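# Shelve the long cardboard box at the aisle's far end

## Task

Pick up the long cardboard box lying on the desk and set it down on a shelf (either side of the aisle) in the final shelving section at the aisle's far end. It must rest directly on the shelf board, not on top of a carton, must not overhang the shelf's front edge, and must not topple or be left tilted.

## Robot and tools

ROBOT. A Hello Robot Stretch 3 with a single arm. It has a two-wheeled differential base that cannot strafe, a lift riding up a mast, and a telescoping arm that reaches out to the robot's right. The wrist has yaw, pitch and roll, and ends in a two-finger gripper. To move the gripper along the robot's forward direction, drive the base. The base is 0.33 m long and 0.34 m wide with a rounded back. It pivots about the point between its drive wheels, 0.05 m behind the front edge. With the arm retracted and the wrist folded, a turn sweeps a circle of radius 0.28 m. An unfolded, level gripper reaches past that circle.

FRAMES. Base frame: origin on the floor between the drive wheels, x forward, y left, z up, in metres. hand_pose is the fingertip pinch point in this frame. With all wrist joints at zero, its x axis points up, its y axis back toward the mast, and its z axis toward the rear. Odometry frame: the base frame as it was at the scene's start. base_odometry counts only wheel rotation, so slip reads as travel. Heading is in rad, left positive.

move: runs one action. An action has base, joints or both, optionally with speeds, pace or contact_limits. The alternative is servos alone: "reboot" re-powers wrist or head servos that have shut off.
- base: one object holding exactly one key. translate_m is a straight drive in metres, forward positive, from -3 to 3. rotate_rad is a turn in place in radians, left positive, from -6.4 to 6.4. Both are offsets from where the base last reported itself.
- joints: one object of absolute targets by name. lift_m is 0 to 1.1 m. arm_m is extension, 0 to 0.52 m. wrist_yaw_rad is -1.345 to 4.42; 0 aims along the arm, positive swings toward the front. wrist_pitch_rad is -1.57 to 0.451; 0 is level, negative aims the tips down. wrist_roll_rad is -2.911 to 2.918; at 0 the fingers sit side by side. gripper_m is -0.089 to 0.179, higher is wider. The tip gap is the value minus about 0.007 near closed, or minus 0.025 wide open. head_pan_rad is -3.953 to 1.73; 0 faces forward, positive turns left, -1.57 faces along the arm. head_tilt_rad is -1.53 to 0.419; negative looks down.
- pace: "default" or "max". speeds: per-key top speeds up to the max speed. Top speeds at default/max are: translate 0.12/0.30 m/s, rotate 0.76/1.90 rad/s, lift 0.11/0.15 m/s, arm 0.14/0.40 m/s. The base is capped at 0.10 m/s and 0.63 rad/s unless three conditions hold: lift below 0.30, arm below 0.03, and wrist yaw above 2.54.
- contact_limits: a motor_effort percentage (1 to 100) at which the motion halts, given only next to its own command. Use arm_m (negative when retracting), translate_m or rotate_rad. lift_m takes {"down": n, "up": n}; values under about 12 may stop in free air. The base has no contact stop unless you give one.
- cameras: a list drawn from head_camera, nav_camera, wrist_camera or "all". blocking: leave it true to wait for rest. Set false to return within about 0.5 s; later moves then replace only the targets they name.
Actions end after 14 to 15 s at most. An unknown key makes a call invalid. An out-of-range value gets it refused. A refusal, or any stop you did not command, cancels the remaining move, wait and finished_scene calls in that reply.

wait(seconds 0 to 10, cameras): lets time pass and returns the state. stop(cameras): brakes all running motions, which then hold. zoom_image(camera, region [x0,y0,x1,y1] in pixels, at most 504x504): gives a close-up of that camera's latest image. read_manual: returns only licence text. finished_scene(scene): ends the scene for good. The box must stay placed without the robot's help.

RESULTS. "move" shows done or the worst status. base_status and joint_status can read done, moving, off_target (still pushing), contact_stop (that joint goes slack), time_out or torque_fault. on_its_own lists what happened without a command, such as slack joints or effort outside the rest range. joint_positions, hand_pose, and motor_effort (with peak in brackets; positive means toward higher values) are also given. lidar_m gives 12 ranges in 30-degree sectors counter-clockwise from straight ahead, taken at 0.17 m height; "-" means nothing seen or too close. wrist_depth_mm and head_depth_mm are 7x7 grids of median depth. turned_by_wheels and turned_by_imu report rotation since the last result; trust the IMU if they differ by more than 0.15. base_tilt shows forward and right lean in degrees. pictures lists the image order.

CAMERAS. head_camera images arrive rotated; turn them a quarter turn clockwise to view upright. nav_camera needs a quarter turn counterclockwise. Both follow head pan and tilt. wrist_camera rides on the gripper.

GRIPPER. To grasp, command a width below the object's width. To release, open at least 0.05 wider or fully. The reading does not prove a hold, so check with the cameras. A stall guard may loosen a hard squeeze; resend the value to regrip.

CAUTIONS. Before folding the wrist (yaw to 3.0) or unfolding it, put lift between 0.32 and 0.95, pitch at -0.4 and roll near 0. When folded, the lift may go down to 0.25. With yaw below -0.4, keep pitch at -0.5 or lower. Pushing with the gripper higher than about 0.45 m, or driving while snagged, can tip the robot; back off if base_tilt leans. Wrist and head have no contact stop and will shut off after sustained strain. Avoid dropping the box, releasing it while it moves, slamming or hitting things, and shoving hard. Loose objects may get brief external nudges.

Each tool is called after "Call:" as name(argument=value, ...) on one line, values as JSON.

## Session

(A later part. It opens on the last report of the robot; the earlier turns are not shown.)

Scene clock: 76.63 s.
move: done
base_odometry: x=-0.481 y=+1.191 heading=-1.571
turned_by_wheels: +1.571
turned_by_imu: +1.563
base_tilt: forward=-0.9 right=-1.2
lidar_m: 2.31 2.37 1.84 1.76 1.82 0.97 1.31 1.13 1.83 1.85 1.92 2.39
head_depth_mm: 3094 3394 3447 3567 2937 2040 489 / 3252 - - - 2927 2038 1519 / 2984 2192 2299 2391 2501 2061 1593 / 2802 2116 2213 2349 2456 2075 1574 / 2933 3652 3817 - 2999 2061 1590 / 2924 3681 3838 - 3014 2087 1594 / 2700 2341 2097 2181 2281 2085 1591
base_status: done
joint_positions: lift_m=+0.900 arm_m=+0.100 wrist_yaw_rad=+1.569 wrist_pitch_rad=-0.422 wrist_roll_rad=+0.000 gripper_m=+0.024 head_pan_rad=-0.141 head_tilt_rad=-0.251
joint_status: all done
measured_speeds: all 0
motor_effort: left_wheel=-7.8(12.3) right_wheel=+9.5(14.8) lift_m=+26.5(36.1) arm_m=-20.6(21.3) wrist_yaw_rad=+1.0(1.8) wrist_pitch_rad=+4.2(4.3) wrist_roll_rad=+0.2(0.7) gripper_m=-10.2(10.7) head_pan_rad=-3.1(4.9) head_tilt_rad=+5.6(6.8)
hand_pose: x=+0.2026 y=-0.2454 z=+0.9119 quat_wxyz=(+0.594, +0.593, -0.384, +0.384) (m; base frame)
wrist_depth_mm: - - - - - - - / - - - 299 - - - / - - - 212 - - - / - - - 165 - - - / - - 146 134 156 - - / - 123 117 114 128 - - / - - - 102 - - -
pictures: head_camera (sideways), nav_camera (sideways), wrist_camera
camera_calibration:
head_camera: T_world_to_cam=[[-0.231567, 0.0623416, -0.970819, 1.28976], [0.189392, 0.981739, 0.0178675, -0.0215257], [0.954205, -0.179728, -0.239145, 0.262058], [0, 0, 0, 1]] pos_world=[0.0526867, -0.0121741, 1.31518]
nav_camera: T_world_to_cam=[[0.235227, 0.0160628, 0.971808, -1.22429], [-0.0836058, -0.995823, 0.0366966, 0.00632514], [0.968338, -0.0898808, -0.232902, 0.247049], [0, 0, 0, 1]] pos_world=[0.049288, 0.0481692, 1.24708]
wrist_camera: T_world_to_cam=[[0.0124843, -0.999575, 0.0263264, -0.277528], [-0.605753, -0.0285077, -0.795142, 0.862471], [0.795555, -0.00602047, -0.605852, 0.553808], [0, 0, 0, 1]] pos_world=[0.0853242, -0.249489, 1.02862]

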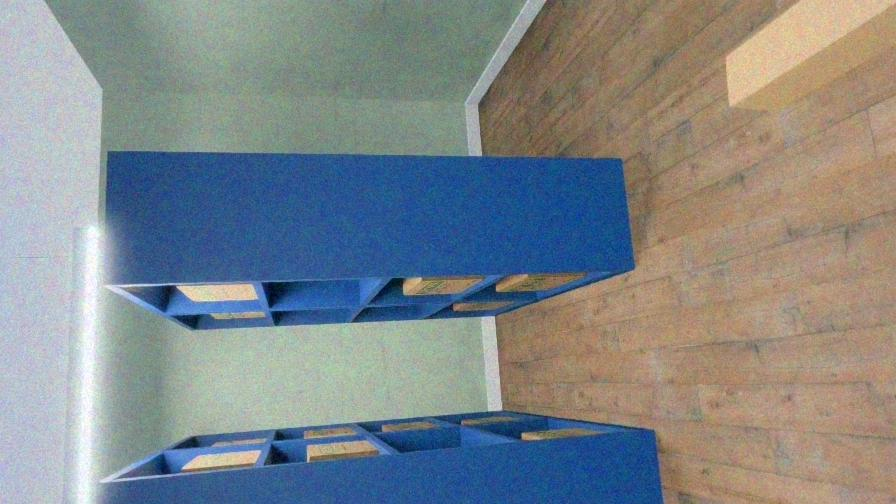

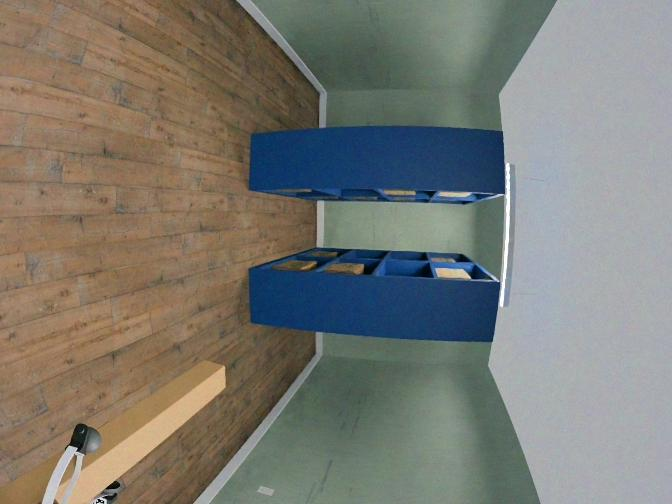

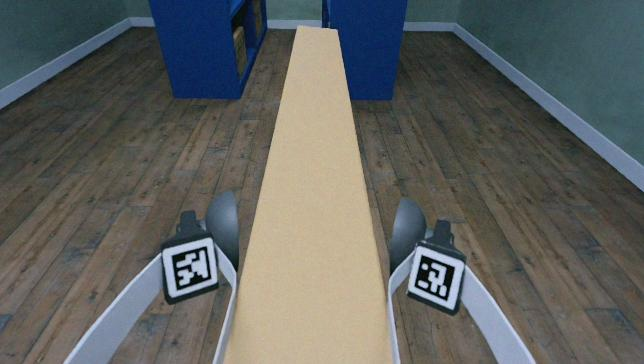

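Call:
move(base={"translate_m":1.5}, joints={"arm_m":0.0,"lift_m":0.7}, speeds={"translate_m":0.2}, cameras=["all"])

Scene clock: 96.70 s.
move: time_out
base_odometry: x=-0.482 y=-0.202 heading=-1.572
turned_by_wheels: -0.001
turned_by_imu: +0.006
base_tilt: forward=-0.9 right=-1.2
lidar_m: 1.13 0.95 1.85 1.78 1.84 2.51 2.30 2.35 1.90 1.86 1.93 0.98
head_depth_mm: 842 879 921 969 1020 1077 1145 / 826 859 899 945 991 1052 1112 / 1109 1102 1759 1341 1322 1312 1408 / 1607 1661 1747 1840 1918 1956 1584 / 2422 2504 2627 2741 2819 2075 1593 / 2365 2465 2582 2714 2759 2090 1589 / 2305 2398 2416 2113 1795 1835 1487
base_status: translate_m time_out (by the wheels' count: +1.3933 of +1.5000)
joint_positions: lift_m=+0.700 arm_m=+0.000 wrist_yaw_rad=+1.569 wrist_pitch_rad=-0.422 wrist_roll_rad=+0.000 gripper_m=+0.024 head_pan_rad=-0.150 head_tilt_rad=-0.250
joint_status: all done
measured_speeds: all 0
motor_effort: left_wheel=-0.9(6.2) right_wheel=+3.1(14.8) lift_m=+14.7(23.1) arm_m=-17.2(22.8) wrist_yaw_rad=+1.2(2.0) wrist_pitch_rad=+4.3(4.5) wrist_roll_rad=+0.3(0.8) gripper_m=-10.4(10.8) head_pan_rad=-3.1(4.3) head_tilt_rad=+5.5(7.0)
hand_pose: x=+0.2025 y=-0.1454 z=+0.7118 quat_wxyz=(+0.594, +0.593, -0.384, +0.384) (m; base frame)
wrist_depth_mm: - - - - - - - / - - - 298 - - - / - - - 211 - - - / - - - 165 - - - / - - 146 134 156 - - / 997 123 116 114 128 - - / - 824 - 102 854 855 884
pictures: head_camera (sideways), nav_camera (sideways), wrist_camera
camera_calibration:
head_camera: T_world_to_cam=[[-0.229488, 0.0642918, -0.971186, 1.29026], [0.198459, 0.979944, 0.0179765, -0.0217393], [0.952864, -0.188615, -0.237645, 0.260096], [0, 0, 0, 1]] pos_world=[0.0525771, -0.0125918, 1.31529]
nav_camera: T_world_to_cam=[[0.23388, 0.014128, 0.972163, -1.22478], [-0.0928635, -0.994999, 0.0368007, 0.00622786], [0.96782, -0.0988854, -0.231399, 0.245138], [0, 0, 0, 1]] pos_world=[0.0497814, 0.0477411, 1.24719]
wrist_camera: T_world_to_cam=[[0.0124915, -0.999575, 0.0263249, -0.172305], [-0.605928, -0.0285096, -0.795009, 0.706197], [0.795422, -0.00602012, -0.606027, 0.433397], [0, 0, 0, 1]] pos_world=[0.0853236, -0.149489, 0.828619]

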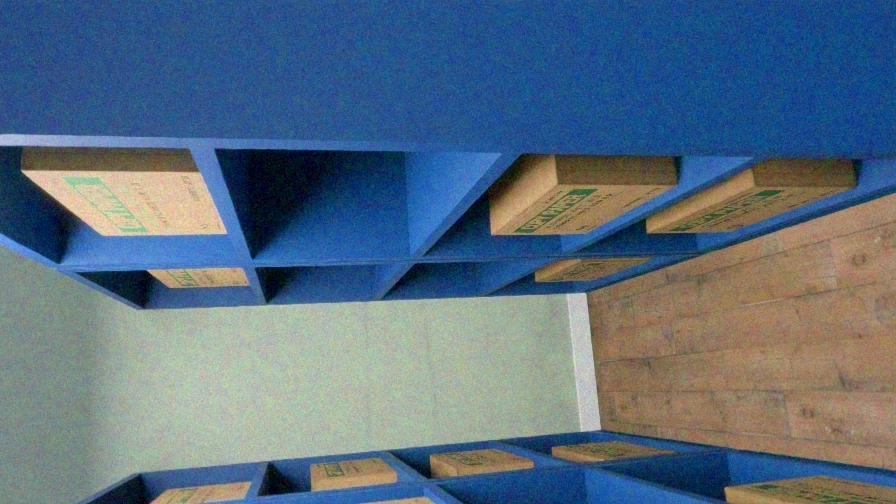

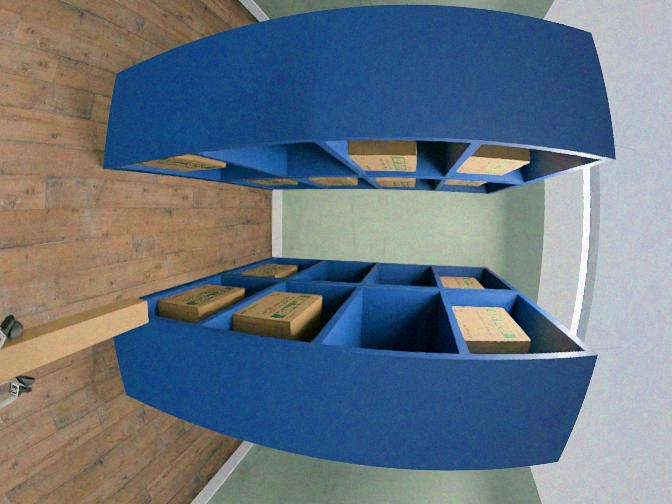

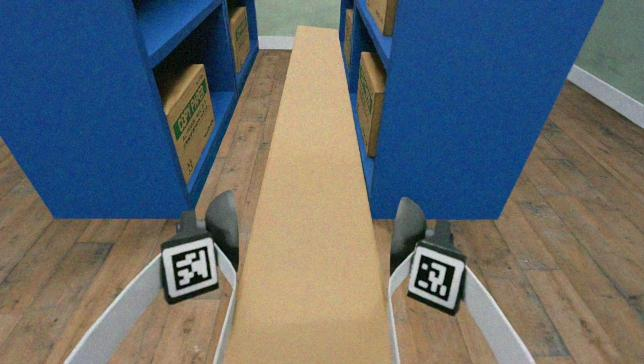

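Call:
move(base={"translate_m":0.95}, joints={"head_pan_rad":-0.7,"head_tilt_rad":-0.35}, contact_limits={"translate_m":35}, cameras=["all"])

Scene clock: 112.40 s.
move: done
base_odometry: x=-0.484 y=-1.152 heading=-1.572
turned_by_wheels: +0.000
turned_by_imu: +0.004
base_tilt: forward=-0.9 right=-1.2
lidar_m: 1.16 0.41 0.30 0.27 1.85 2.52 3.20 2.63 1.92 0.34 0.43 0.50
head_depth_mm: 475 770 810 830 601 442 576 / 471 841 888 892 603 461 557 / 468 922 976 945 605 502 580 / 465 998 1058 947 607 682 651 / 462 929 978 950 679 738 777 / 517 852 898 904 970 981 1082 / 687 789 827 857 938 1019 1249
base_status: done
joint_positions: lift_m=+0.700 arm_m=+0.000 wrist_yaw_rad=+1.569 wrist_pitch_rad=-0.422 wrist_roll_rad=+0.000 gripper_m=+0.024 head_pan_rad=-0.700 head_tilt_rad=-0.350
joint_status: all done
measured_speeds: all 0
motor_effort: left_wheel=-2.5(6.0) right_wheel=+9.2(14.6) lift_m=+15.2(16.0) arm_m=-13.9(16.7) wrist_yaw_rad=+1.1(1.9) wrist_pitch_rad=+4.2(4.4) wrist_roll_rad=+0.2(0.8) gripper_m=-9.6(11.1) head_pan_rad=+3.5(5.2) head_tilt_rad=-2.0(4.4)
contact_limits: translate_m 35 (maximum 100)
hand_pose: x=+0.2025 y=-0.1454 z=+0.7118 quat_wxyz=(+0.594, +0.593, -0.384, +0.384) (m; base frame)
wrist_depth_mm: - - - - 756 366 248 / - - - 300 567 369 247 / - - - 212 559 369 248 / - - - 165 779 367 247 / - - 146 134 152 341 247 / 574 - 117 114 128 304 265 / - 805 - 102 627 303 295
pictures: head_camera (sideways), nav_camera (sideways), wrist_camera
camera_calibration:
head_camera: T_world_to_cam=[[-0.235482, 0.236584, -0.942643, 1.25299], [0.682671, 0.730613, 0.0128306, -0.017974], [0.691743, -0.640494, -0.333555, 0.386493], [0, 0, 0, 1]] pos_world=[0.0399721, -0.035758, 1.31027]
nav_camera: T_world_to_cam=[[0.280184, -0.172172, 0.94438, -1.18875], [-0.596783, -0.801808, 0.0308772, 0.0170274], [0.751896, -0.572241, -0.327403, 0.37134], [0, 0, 0, 1]] pos_world=[0.064022, 0.0214785, 1.24369]
wrist_camera: T_world_to_cam=[[0.0124915, -0.999575, 0.0263249, -0.172305], [-0.605928, -0.0285096, -0.795009, 0.706197], [0.795422, -0.00602012, -0.606027, 0.433397], [0, 0, 0, 1]] pos_world=[0.0853236, -0.149489, 0.828619]

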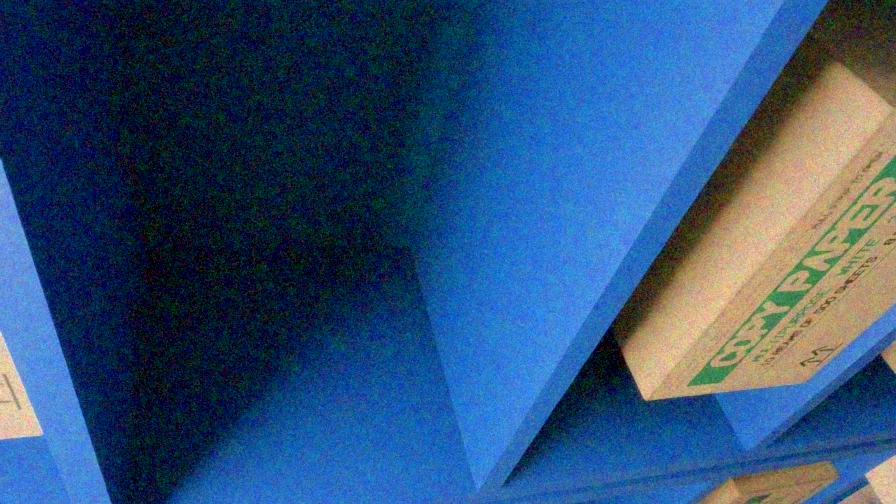

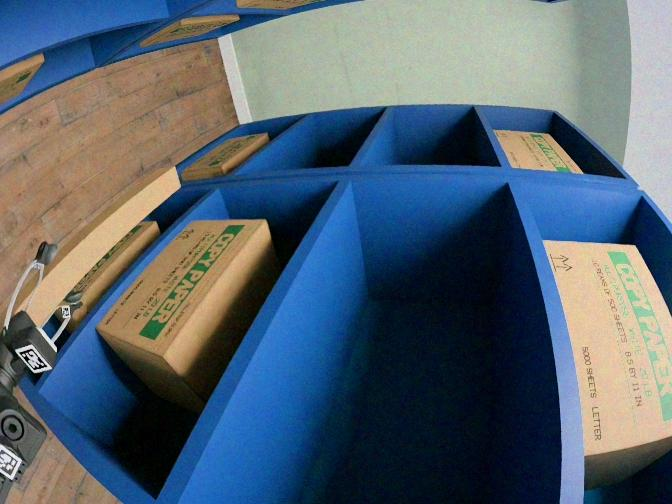

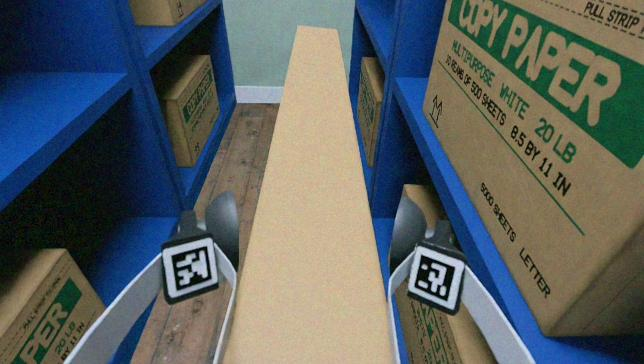

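Call:
move(base={"translate_m":1.08}, joints={"head_pan_rad":-1.3,"head_tilt_rad":-0.6,"lift_m":0.585}, contact_limits={"translate_m":35}, cameras=["all"])

Scene clock: 127.90 s.
move: done
base_odometry: x=-0.485 y=-2.232 heading=-1.572
turned_by_wheels: +0.000
turned_by_imu: +0.005
base_tilt: forward=-0.8 right=-1.2
lidar_m: 0.75 0.42 0.31 0.30 0.34 0.66 1.10 0.53 0.36 0.35 0.36 0.50
head_depth_mm: 611 670 720 544 420 711 667 / 622 684 731 545 420 854 718 / 637 702 745 544 420 854 720 / 648 718 763 546 435 853 721 / 663 734 777 546 451 854 719 / 680 754 777 546 451 853 736 / 692 773 780 546 467 851 755
base_status: done
joint_positions: lift_m=+0.585 arm_m=+0.000 wrist_yaw_rad=+1.569 wrist_pitch_rad=-0.422 wrist_roll_rad=+0.000 gripper_m=+0.024 head_pan_rad=-1.300 head_tilt_rad=-0.601
joint_status: all done
measured_speeds: all 0
motor_effort: left_wheel=-1.8(5.9) right_wheel=+9.2(14.8) lift_m=+43.9(44.6) arm_m=-8.9(12.6) wrist_yaw_rad=+1.3(2.1) wrist_pitch_rad=+4.2(4.5) wrist_roll_rad=+0.1(0.8) gripper_m=-10.5(10.8) head_pan_rad=-3.1(4.7) head_tilt_rad=-0.1(5.0)
contact_limits: translate_m 35 (maximum 100)
hand_pose: x=+0.2025 y=-0.1454 z=+0.5968 quat_wxyz=(+0.594, +0.593, -0.384, +0.384) (m; base frame)
wrist_depth_mm: - - - - - - - / - - - 275 - - - / - - - 205 - - - / - - - 165 - - - / 552 - 142 134 152 494 247 / 576 115 117 114 128 436 219 / - 713 - 102 607 382 216
pictures: head_camera (sideways), nav_camera (sideways), wrist_camera
camera_calibration:
head_camera: T_world_to_cam=[[-0.120597, 0.543955, -0.830403, 1.10596], [0.976376, 0.21608, -0.000252549, -0.00274288], [0.179296, -0.810816, -0.557163, 0.680579], [0, 0, 0, 1]] pos_world=[0.0140279, -0.0491758, 1.29759]
nav_camera: T_world_to_cam=[[0.194132, -0.516743, 0.83384, -1.04401], [-0.943702, -0.330459, 0.01492, 0.0399628], [0.26784, -0.789794, -0.551804, 0.666349], [0, 0, 0, 1]] pos_world=[0.061915, -0.0000026603, 1.23764]
wrist_camera: T_world_to_cam=[[0.0124935, -0.999575, 0.0263211, -0.169275], [-0.606039, -0.0285069, -0.794924, 0.614721], [0.795337, -0.00602028, -0.606138, 0.363791], [0, 0, 0, 1]] pos_world=[0.0853231, -0.149489, 0.713619]

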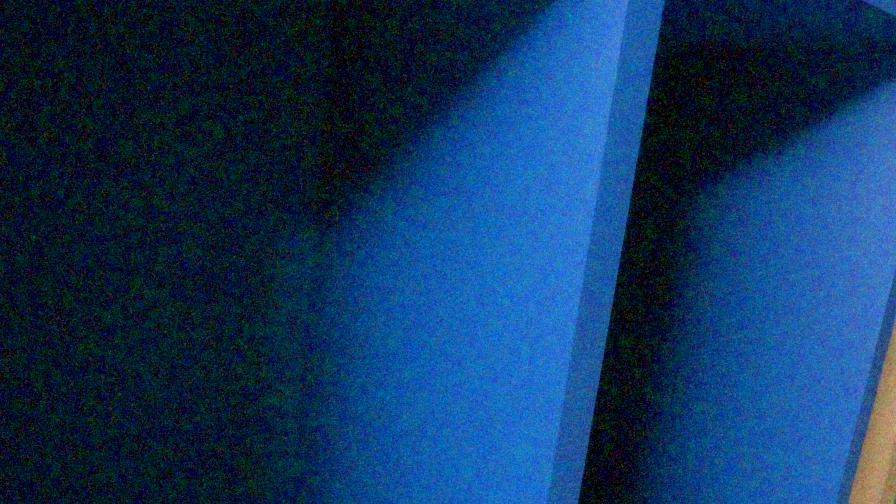

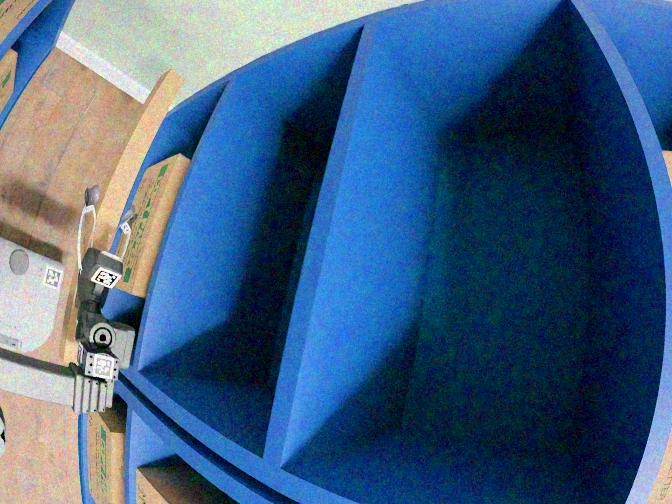

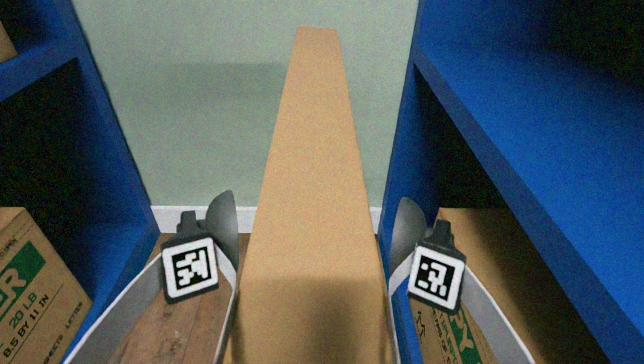

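Call:
move(base={"translate_m":0.09})

Call:
move(joints={"arm_m":0.4}, contact_limits={"arm_m":40}, cameras=["all"])

Scene clock: 132.03 s.
move: done
base_odometry: x=-0.485 y=-2.322 heading=-1.573
turned_by_wheels: +0.000
turned_by_imu: +0.000
base_tilt: forward=-0.9 right=-1.2
lidar_m: 0.67 0.42 0.31 0.30 0.35 0.39 1.14 0.60 0.40 0.35 0.36 0.50
head_depth_mm: 609 670 719 545 419 830 717 / 624 687 732 546 420 855 719 / 634 698 743 546 421 853 720 / 649 717 762 546 435 851 721 / 664 735 777 546 451 854 720 / 680 754 776 547 450 853 736 / 694 773 776 547 467 852 753
base_status: done
joint_positions: lift_m=+0.585 arm_m=+0.000 wrist_yaw_rad=+1.569 wrist_pitch_rad=-0.422 wrist_roll_rad=+0.000 gripper_m=+0.024 head_pan_rad=-1.300 head_tilt_rad=-0.601
joint_status: not commanded
measured_speeds: all 0
motor_effort: left_wheel=+0.4(6.6) right_wheel=+7.2(12.8) lift_m=+43.3(44.1) arm_m=-7.8(8.8) wrist_yaw_rad=+1.2(2.0) wrist_pitch_rad=+4.3(4.4) wrist_roll_rad=-0.3(0.7) gripper_m=-9.7(10.8) head_pan_rad=-2.9(4.1) head_tilt_rad=+1.6(2.1)
hand_pose: x=+0.2025 y=-0.1454 z=+0.5968 quat_wxyz=(+0.594, +0.593, -0.384, +0.384) (m; base frame)
wrist_depth_mm: - - - - - - - / 575 - - 276 - - - / - - - 205 - - - / - - - 166 - - - / - - 142 134 - 477 247 / - 115 117 114 128 433 218 / - 715 - 102 602 380 214
pictures: none

Scene clock: 136.17 s.
move: done
base_odometry: x=-0.485 y=-2.322 heading=-1.573
turned_by_wheels: +0.000
turned_by_imu: +0.001
base_tilt: forward=-0.9 right=-1.2
lidar_m: 0.67 0.42 0.31 0.30 0.35 0.39 1.14 0.60 0.40 0.35 0.37 0.50
head_depth_mm: 610 669 721 545 420 568 491 / 622 686 730 546 421 759 720 / 634 701 745 546 421 769 720 / 649 716 763 544 435 810 718 / 666 735 777 545 451 809 719 / 678 752 777 546 450 833 736 / 693 775 776 547 468 842 753
base_status: not commanded
joint_positions: lift_m=+0.585 arm_m=+0.400 wrist_yaw_rad=+1.570 wrist_pitch_rad=-0.422 wrist_roll_rad=+0.000 gripper_m=+0.024 head_pan_rad=-1.300 head_tilt_rad=-0.601
joint_status: all done
measured_speeds: all 0
motor_effort: left_wheel=+0.5(1.2) right_wheel=+6.9(7.5) lift_m=+43.1(44.0) arm_m=+21.7(23.3) wrist_yaw_rad=+1.2(1.6) wrist_pitch_rad=+4.3(4.4) wrist_roll_rad=-0.1(0.8) gripper_m=-9.8(10.6) head_pan_rad=-3.2(3.9) head_tilt_rad=+2.4(3.3)
contact_limits: arm_m 40 (drawing in: default 39, maximum 55; extending or still: default 48, maximum 70)
hand_pose: x=+0.2025 y=-0.5453 z=+0.5968 quat_wxyz=(+0.594, +0.593, -0.384, +0.384) (m; base frame)
wrist_depth_mm: - - - - - - - / - - - 274 - - - / - - - 205 - - - / 271 - 159 165 - - - / 236 235 142 134 241 243 245 / 202 122 116 114 133 209 210 / - 175 - 102 181 178 184
pictures: head_camera (sideways), nav_camera (sideways), wrist_camera
camera_calibration:
head_camera: T_world_to_cam=[[-0.120597, 0.543955, -0.830403, 1.10596], [0.976376, 0.21608, -0.000252549, -0.00274288], [0.179296, -0.810816, -0.557163, 0.680579], [0, 0, 0, 1]] pos_world=[0.0140279, -0.0491758, 1.29759]
nav_camera: T_world_to_cam=[[0.194132, -0.516743, 0.83384, -1.04401], [-0.943702, -0.330459, 0.01492, 0.0399628], [0.26784, -0.789794, -0.551804, 0.666349], [0, 0, 0, 1]] pos_world=[0.061915, -0.0000026603, 1.23764]
wrist_camera: T_world_to_cam=[[0.0131342, -0.999567, 0.0263379, -0.569068], [-0.606023, -0.0289087, -0.794921, 0.603098], [0.795338, -0.00552075, -0.606141, 0.361658], [0, 0, 0, 1]] pos_world=[0.0853249, -0.54939, 0.713619]

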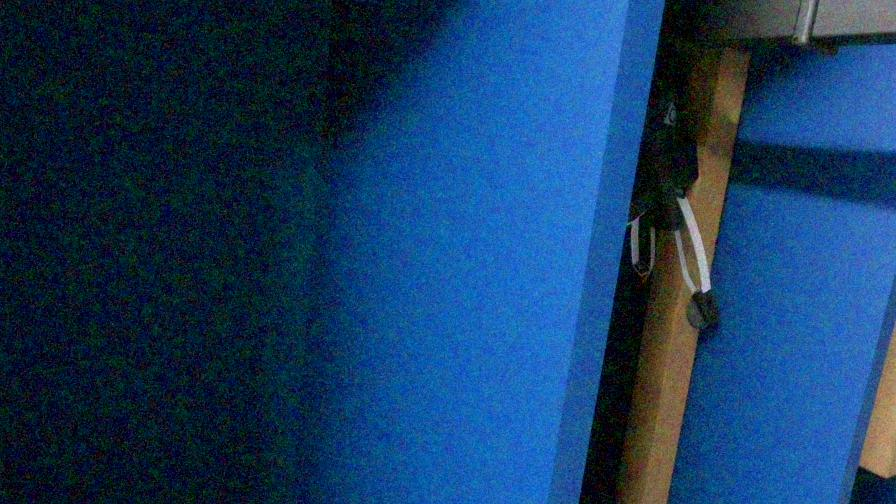

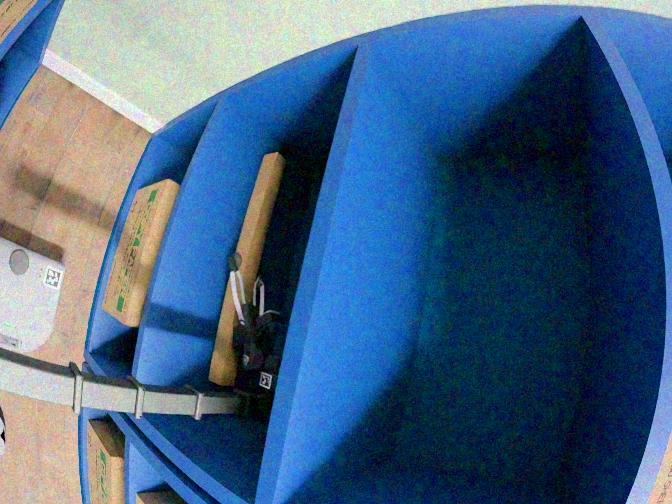

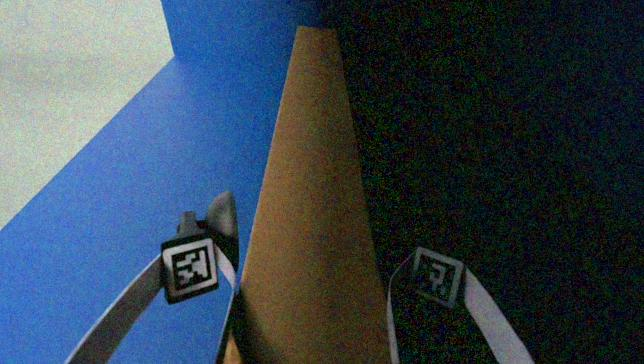

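Call:
move(joints={"lift_m":0.54}, speeds={"lift_m":0.03}, contact_limits={"lift_m":{"down":14}}, cameras=["wrist_camera","nav_camera"])

Scene clock: 138.83 s.
move: contact_stop
base_odometry: x=-0.485 y=-2.322 heading=-1.573
turned_by_wheels: +0.000
turned_by_imu: +0.000
base_tilt: forward=-0.8 right=-1.2
lidar_m: 0.67 0.42 0.31 0.30 0.35 0.40 1.14 0.60 0.40 0.35 0.37 0.50
head_depth_mm: 611 671 719 546 421 594 513 / 625 686 733 546 420 775 721 / 636 701 745 546 422 778 720 / 649 719 763 546 436 811 722 / 664 734 779 547 451 822 718 / 677 754 780 548 451 843 739 / 693 773 783 547 468 854 754
base_status: not commanded
joint_positions: lift_m=+0.550 arm_m=+0.400 wrist_yaw_rad=+1.571 wrist_pitch_rad=-0.384 wrist_roll_rad=-0.001 gripper_m=+0.024 head_pan_rad=-1.300 head_tilt_rad=-0.601
joint_status: lift_m contact_stop (moved -0.035 of -0.045)
measured_speeds: all 0
on_its_own: lift_m is slack since a contact_stop (your +0.540 is given up)
motor_effort: left_wheel=-4.2(4.9) right_wheel=+7.8(7.8) lift_m=+28.7(40.0) arm_m=+20.3(21.3) wrist_yaw_rad=-0.4(1.6) wrist_pitch_rad=-2.7(4.4) wrist_roll_rad=+0.1(0.6) gripper_m=-10.1(10.4) head_pan_rad=-3.2(3.9) head_tilt_rad=+3.2(4.1)
contact_limits: arm_m 40 (drawing in: default 39, maximum 55; extending or still: default 48, maximum 70); lift_m down 14 (down: maximum 72; up: maximum 65)
hand_pose: x=+0.2072 y=-0.5450 z=+0.5705 quat_wxyz=(+0.587, +0.586, -0.395, +0.396) (m; base frame)
wrist_depth_mm: - - - - - - - / - - - 287 - - - / - - - 209 - - - / 245 247 238 166 254 249 249 / 203 204 146 136 204 210 213 / 179 165 122 115 130 180 181 / - 148 - 103 155 148 156
pictures: nav_camera (sideways), wrist_camera
camera_calibration:
nav_camera: T_world_to_cam=[[0.194081, -0.516313, 0.834119, -1.04441], [-0.943688, -0.330497, 0.0149999, 0.0398299], [0.267929, -0.790059, -0.551381, 0.665741], [0, 0, 0, 1]] pos_world=[0.0619154, -0.000104152, 1.23764]
wrist_camera: T_world_to_cam=[[0.013524, -0.999542, 0.0270608, -0.568679], [-0.575525, -0.0299122, -0.817237, 0.590916], [0.817672, -0.00452188, -0.575666, 0.320587], [0, 0, 0, 1]] pos_world=[0.0856426, -0.549293, 0.682859]

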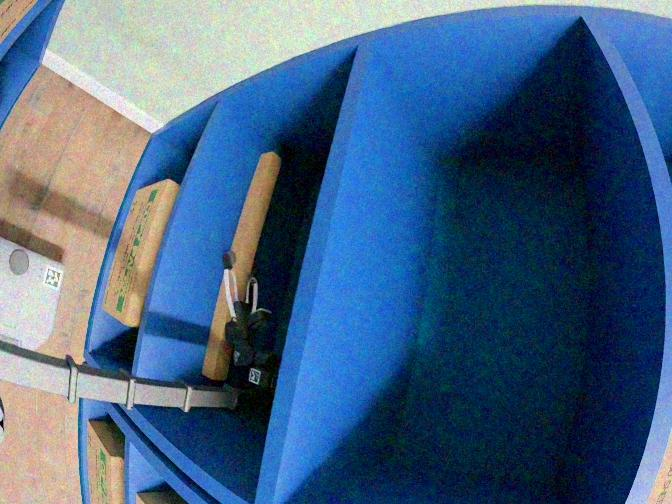

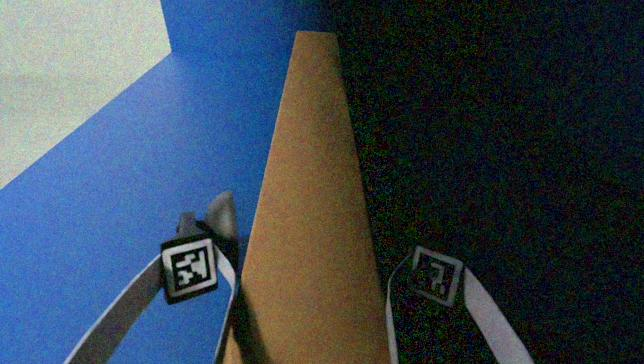

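Call:
move(joints={"lift_m":0.553})

Call:
move(joints={"gripper_m":0.14})

Call:
move(joints={"lift_m":0.65}, cameras=["wrist_camera","nav_camera"])

Scene clock: 140.17 s.
move: done
base_odometry: x=-0.485 y=-2.322 heading=-1.573
turned_by_wheels: +0.000
turned_by_imu: +0.000
base_tilt: forward=-0.8 right=-1.2
lidar_m: 0.67 0.42 0.31 0.30 0.35 0.40 1.14 0.60 0.40 0.35 0.36 0.50
head_depth_mm: 611 668 721 545 420 590 511 / 620 684 732 546 420 776 720 / 636 700 743 546 421 777 719 / 649 718 762 546 435 809 722 / 664 735 779 546 451 817 720 / 680 752 778 547 452 842 736 / 694 772 780 548 468 853 755
base_status: not commanded
joint_positions: lift_m=+0.553 arm_m=+0.400 wrist_yaw_rad=+1.571 wrist_pitch_rad=-0.392 wrist_roll_rad=-0.002 gripper_m=+0.024 head_pan_rad=-1.300 head_tilt_rad=-0.601
joint_status: all done
measured_speeds: all 0
motor_effort: left_wheel=-3.6(4.7) right_wheel=+7.0(7.9) lift_m=+41.4(41.8) arm_m=+19.6(20.3) wrist_yaw_rad=+0.0(1.4) wrist_pitch_rad=-1.2(2.7) wrist_roll_rad=+0.3(1.0) gripper_m=-9.7(10.5) head_pan_rad=-3.4(3.8) head_tilt_rad=+3.2(3.7)
contact_limits: arm_m 40 (drawing in: default 39, maximum 55; extending or still: default 48, maximum 70)
hand_pose: x=+0.2062 y=-0.5451 z=+0.5715 quat_wxyz=(+0.589, +0.587, -0.392, +0.393) (m; base frame)
wrist_depth_mm: - - - - - - - / - - - 278 - - - / - - - 208 - - - / 244 246 237 165 253 255 248 / 202 203 144 136 203 211 213 / 178 165 121 115 130 180 186 / - 148 - 103 155 148 157
pictures: none

Scene clock: 141.87 s.
move: done
base_odometry: x=-0.485 y=-2.322 heading=-1.573
turned_by_wheels: +0.000
turned_by_imu: +0.000
base_tilt: forward=-0.9 right=-1.2
lidar_m: 0.67 0.42 0.31 0.30 0.35 0.40 1.15 0.60 0.40 0.35 0.36 0.49
head_depth_mm: 611 668 720 546 421 589 509 / 622 686 733 546 420 777 720 / 636 701 744 546 421 767 719 / 650 718 763 546 436 810 719 / 665 734 777 548 451 823 719 / 678 751 780 547 451 842 734 / 693 773 782 548 468 856 756
base_status: not commanded
joint_positions: lift_m=+0.553 arm_m=+0.400 wrist_yaw_rad=+1.571 wrist_pitch_rad=-0.414 wrist_roll_rad=-0.002 gripper_m=+0.140 head_pan_rad=-1.300 head_tilt_rad=-0.600
joint_status: all done
measured_speeds: all 0
motor_effort: left_wheel=-3.2(4.2) right_wheel=+6.9(7.3) lift_m=+40.3(41.9) arm_m=+18.6(20.0) wrist_yaw_rad=-0.4(1.1) wrist_pitch_rad=+2.8(3.1) wrist_roll_rad=+0.8(1.3) gripper_m=+0.5(84.6) head_pan_rad=-2.6(3.7) head_tilt_rad=+3.2(4.6)
contact_limits: arm_m 40 (drawing in: default 39, maximum 55; extending or still: default 48, maximum 70)
hand_pose: x=+0.2035 y=-0.5450 z=+0.5665 quat_wxyz=(+0.593, +0.592, -0.385, +0.387) (m; base frame)
wrist_depth_mm: - - - 352 - - - / - - - 257 - - - / 263 - - 194 - - - / 232 234 235 156 242 243 245 / 200 145 190 130 201 190 203 / - 122 115 112 176 124 174 / 146 148 - 100 147 147 148
pictures: none

Scene clock: 143.57 s.
move: done
base_odometry: x=-0.485 y=-2.322 heading=-1.573
turned_by_wheels: +0.000
turned_by_imu: +0.000
base_tilt: forward=-0.8 right=-1.2
lidar_m: 0.67 0.42 0.31 0.30 0.35 0.40 1.14 0.60 0.40 0.35 0.36 0.50
head_depth_mm: 609 670 720 546 421 757 673 / 622 684 731 547 420 791 719 / 636 701 744 546 421 798 718 / 649 718 762 547 436 810 719 / 664 734 778 547 451 824 720 / 679 752 781 547 452 844 735 / 694 771 781 547 467 854 753
base_status: not commanded
joint_positions: lift_m=+0.650 arm_m=+0.400 wrist_yaw_rad=+1.571 wrist_pitch_rad=-0.415 wrist_roll_rad=-0.002 gripper_m=+0.140 head_pan_rad=-1.300 head_tilt_rad=-0.600
joint_status: all done
measured_speeds: all 0
motor_effort: left_wheel=-3.5(4.1) right_wheel=+6.9(7.3) lift_m=+41.9(47.0) arm_m=+18.2(19.1) wrist_yaw_rad=-0.1(1.4) wrist_pitch_rad=+2.9(3.2) wrist_roll_rad=+0.4(1.0) gripper_m=+0.6(1.4) head_pan_rad=-2.9(3.7) head_tilt_rad=+3.9(4.5)
contact_limits: arm_m 40 (drawing in: default 39, maximum 55; extending or still: default 48, maximum 70)
hand_pose: x=+0.2034 y=-0.5450 z=+0.6633 quat_wxyz=(+0.593, +0.592, -0.385, +0.387) (m; base frame)
wrist_depth_mm: - - - - - - - / - - - - - - - / - - - 392 - - - / - - - 316 - - - / - 142 - 262 - 144 - / - 123 - 225 - 121 - / 240 247 248 202 250 246 248
pictures: nav_camera (sideways), wrist_camera
camera_calibration:
nav_camera: T_world_to_cam=[[0.193823, -0.515687, 0.834566, -1.04495], [-0.943709, -0.330436, 0.0149911, 0.039842], [0.26804, -0.790493, -0.550704, 0.664895], [0, 0, 0, 1]] pos_world=[0.0619161, -0.00010641, 1.23764]
wrist_camera: T_world_to_cam=[[0.0146155, -0.999506, 0.0278067, -0.571845], [-0.600583, -0.0310096, -0.798961, 0.656929], [0.799429, -0.00502304, -0.60074, 0.397094], [0, 0, 0, 1]] pos_world=[0.0854498, -0.549197, 0.779312]

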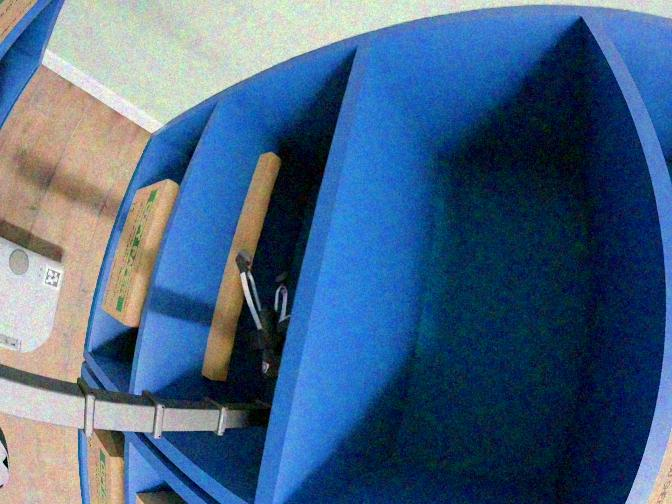

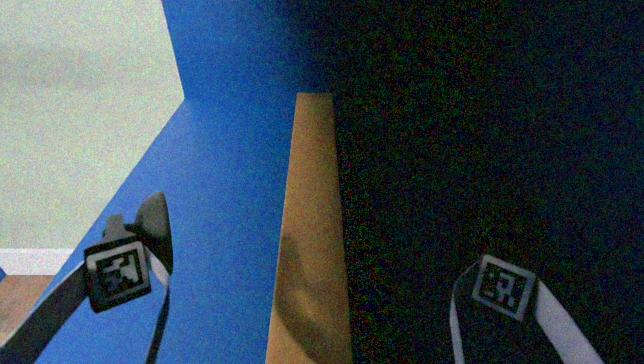

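Call:
finished_scene(scene=2)

The scene is finished: the task was done.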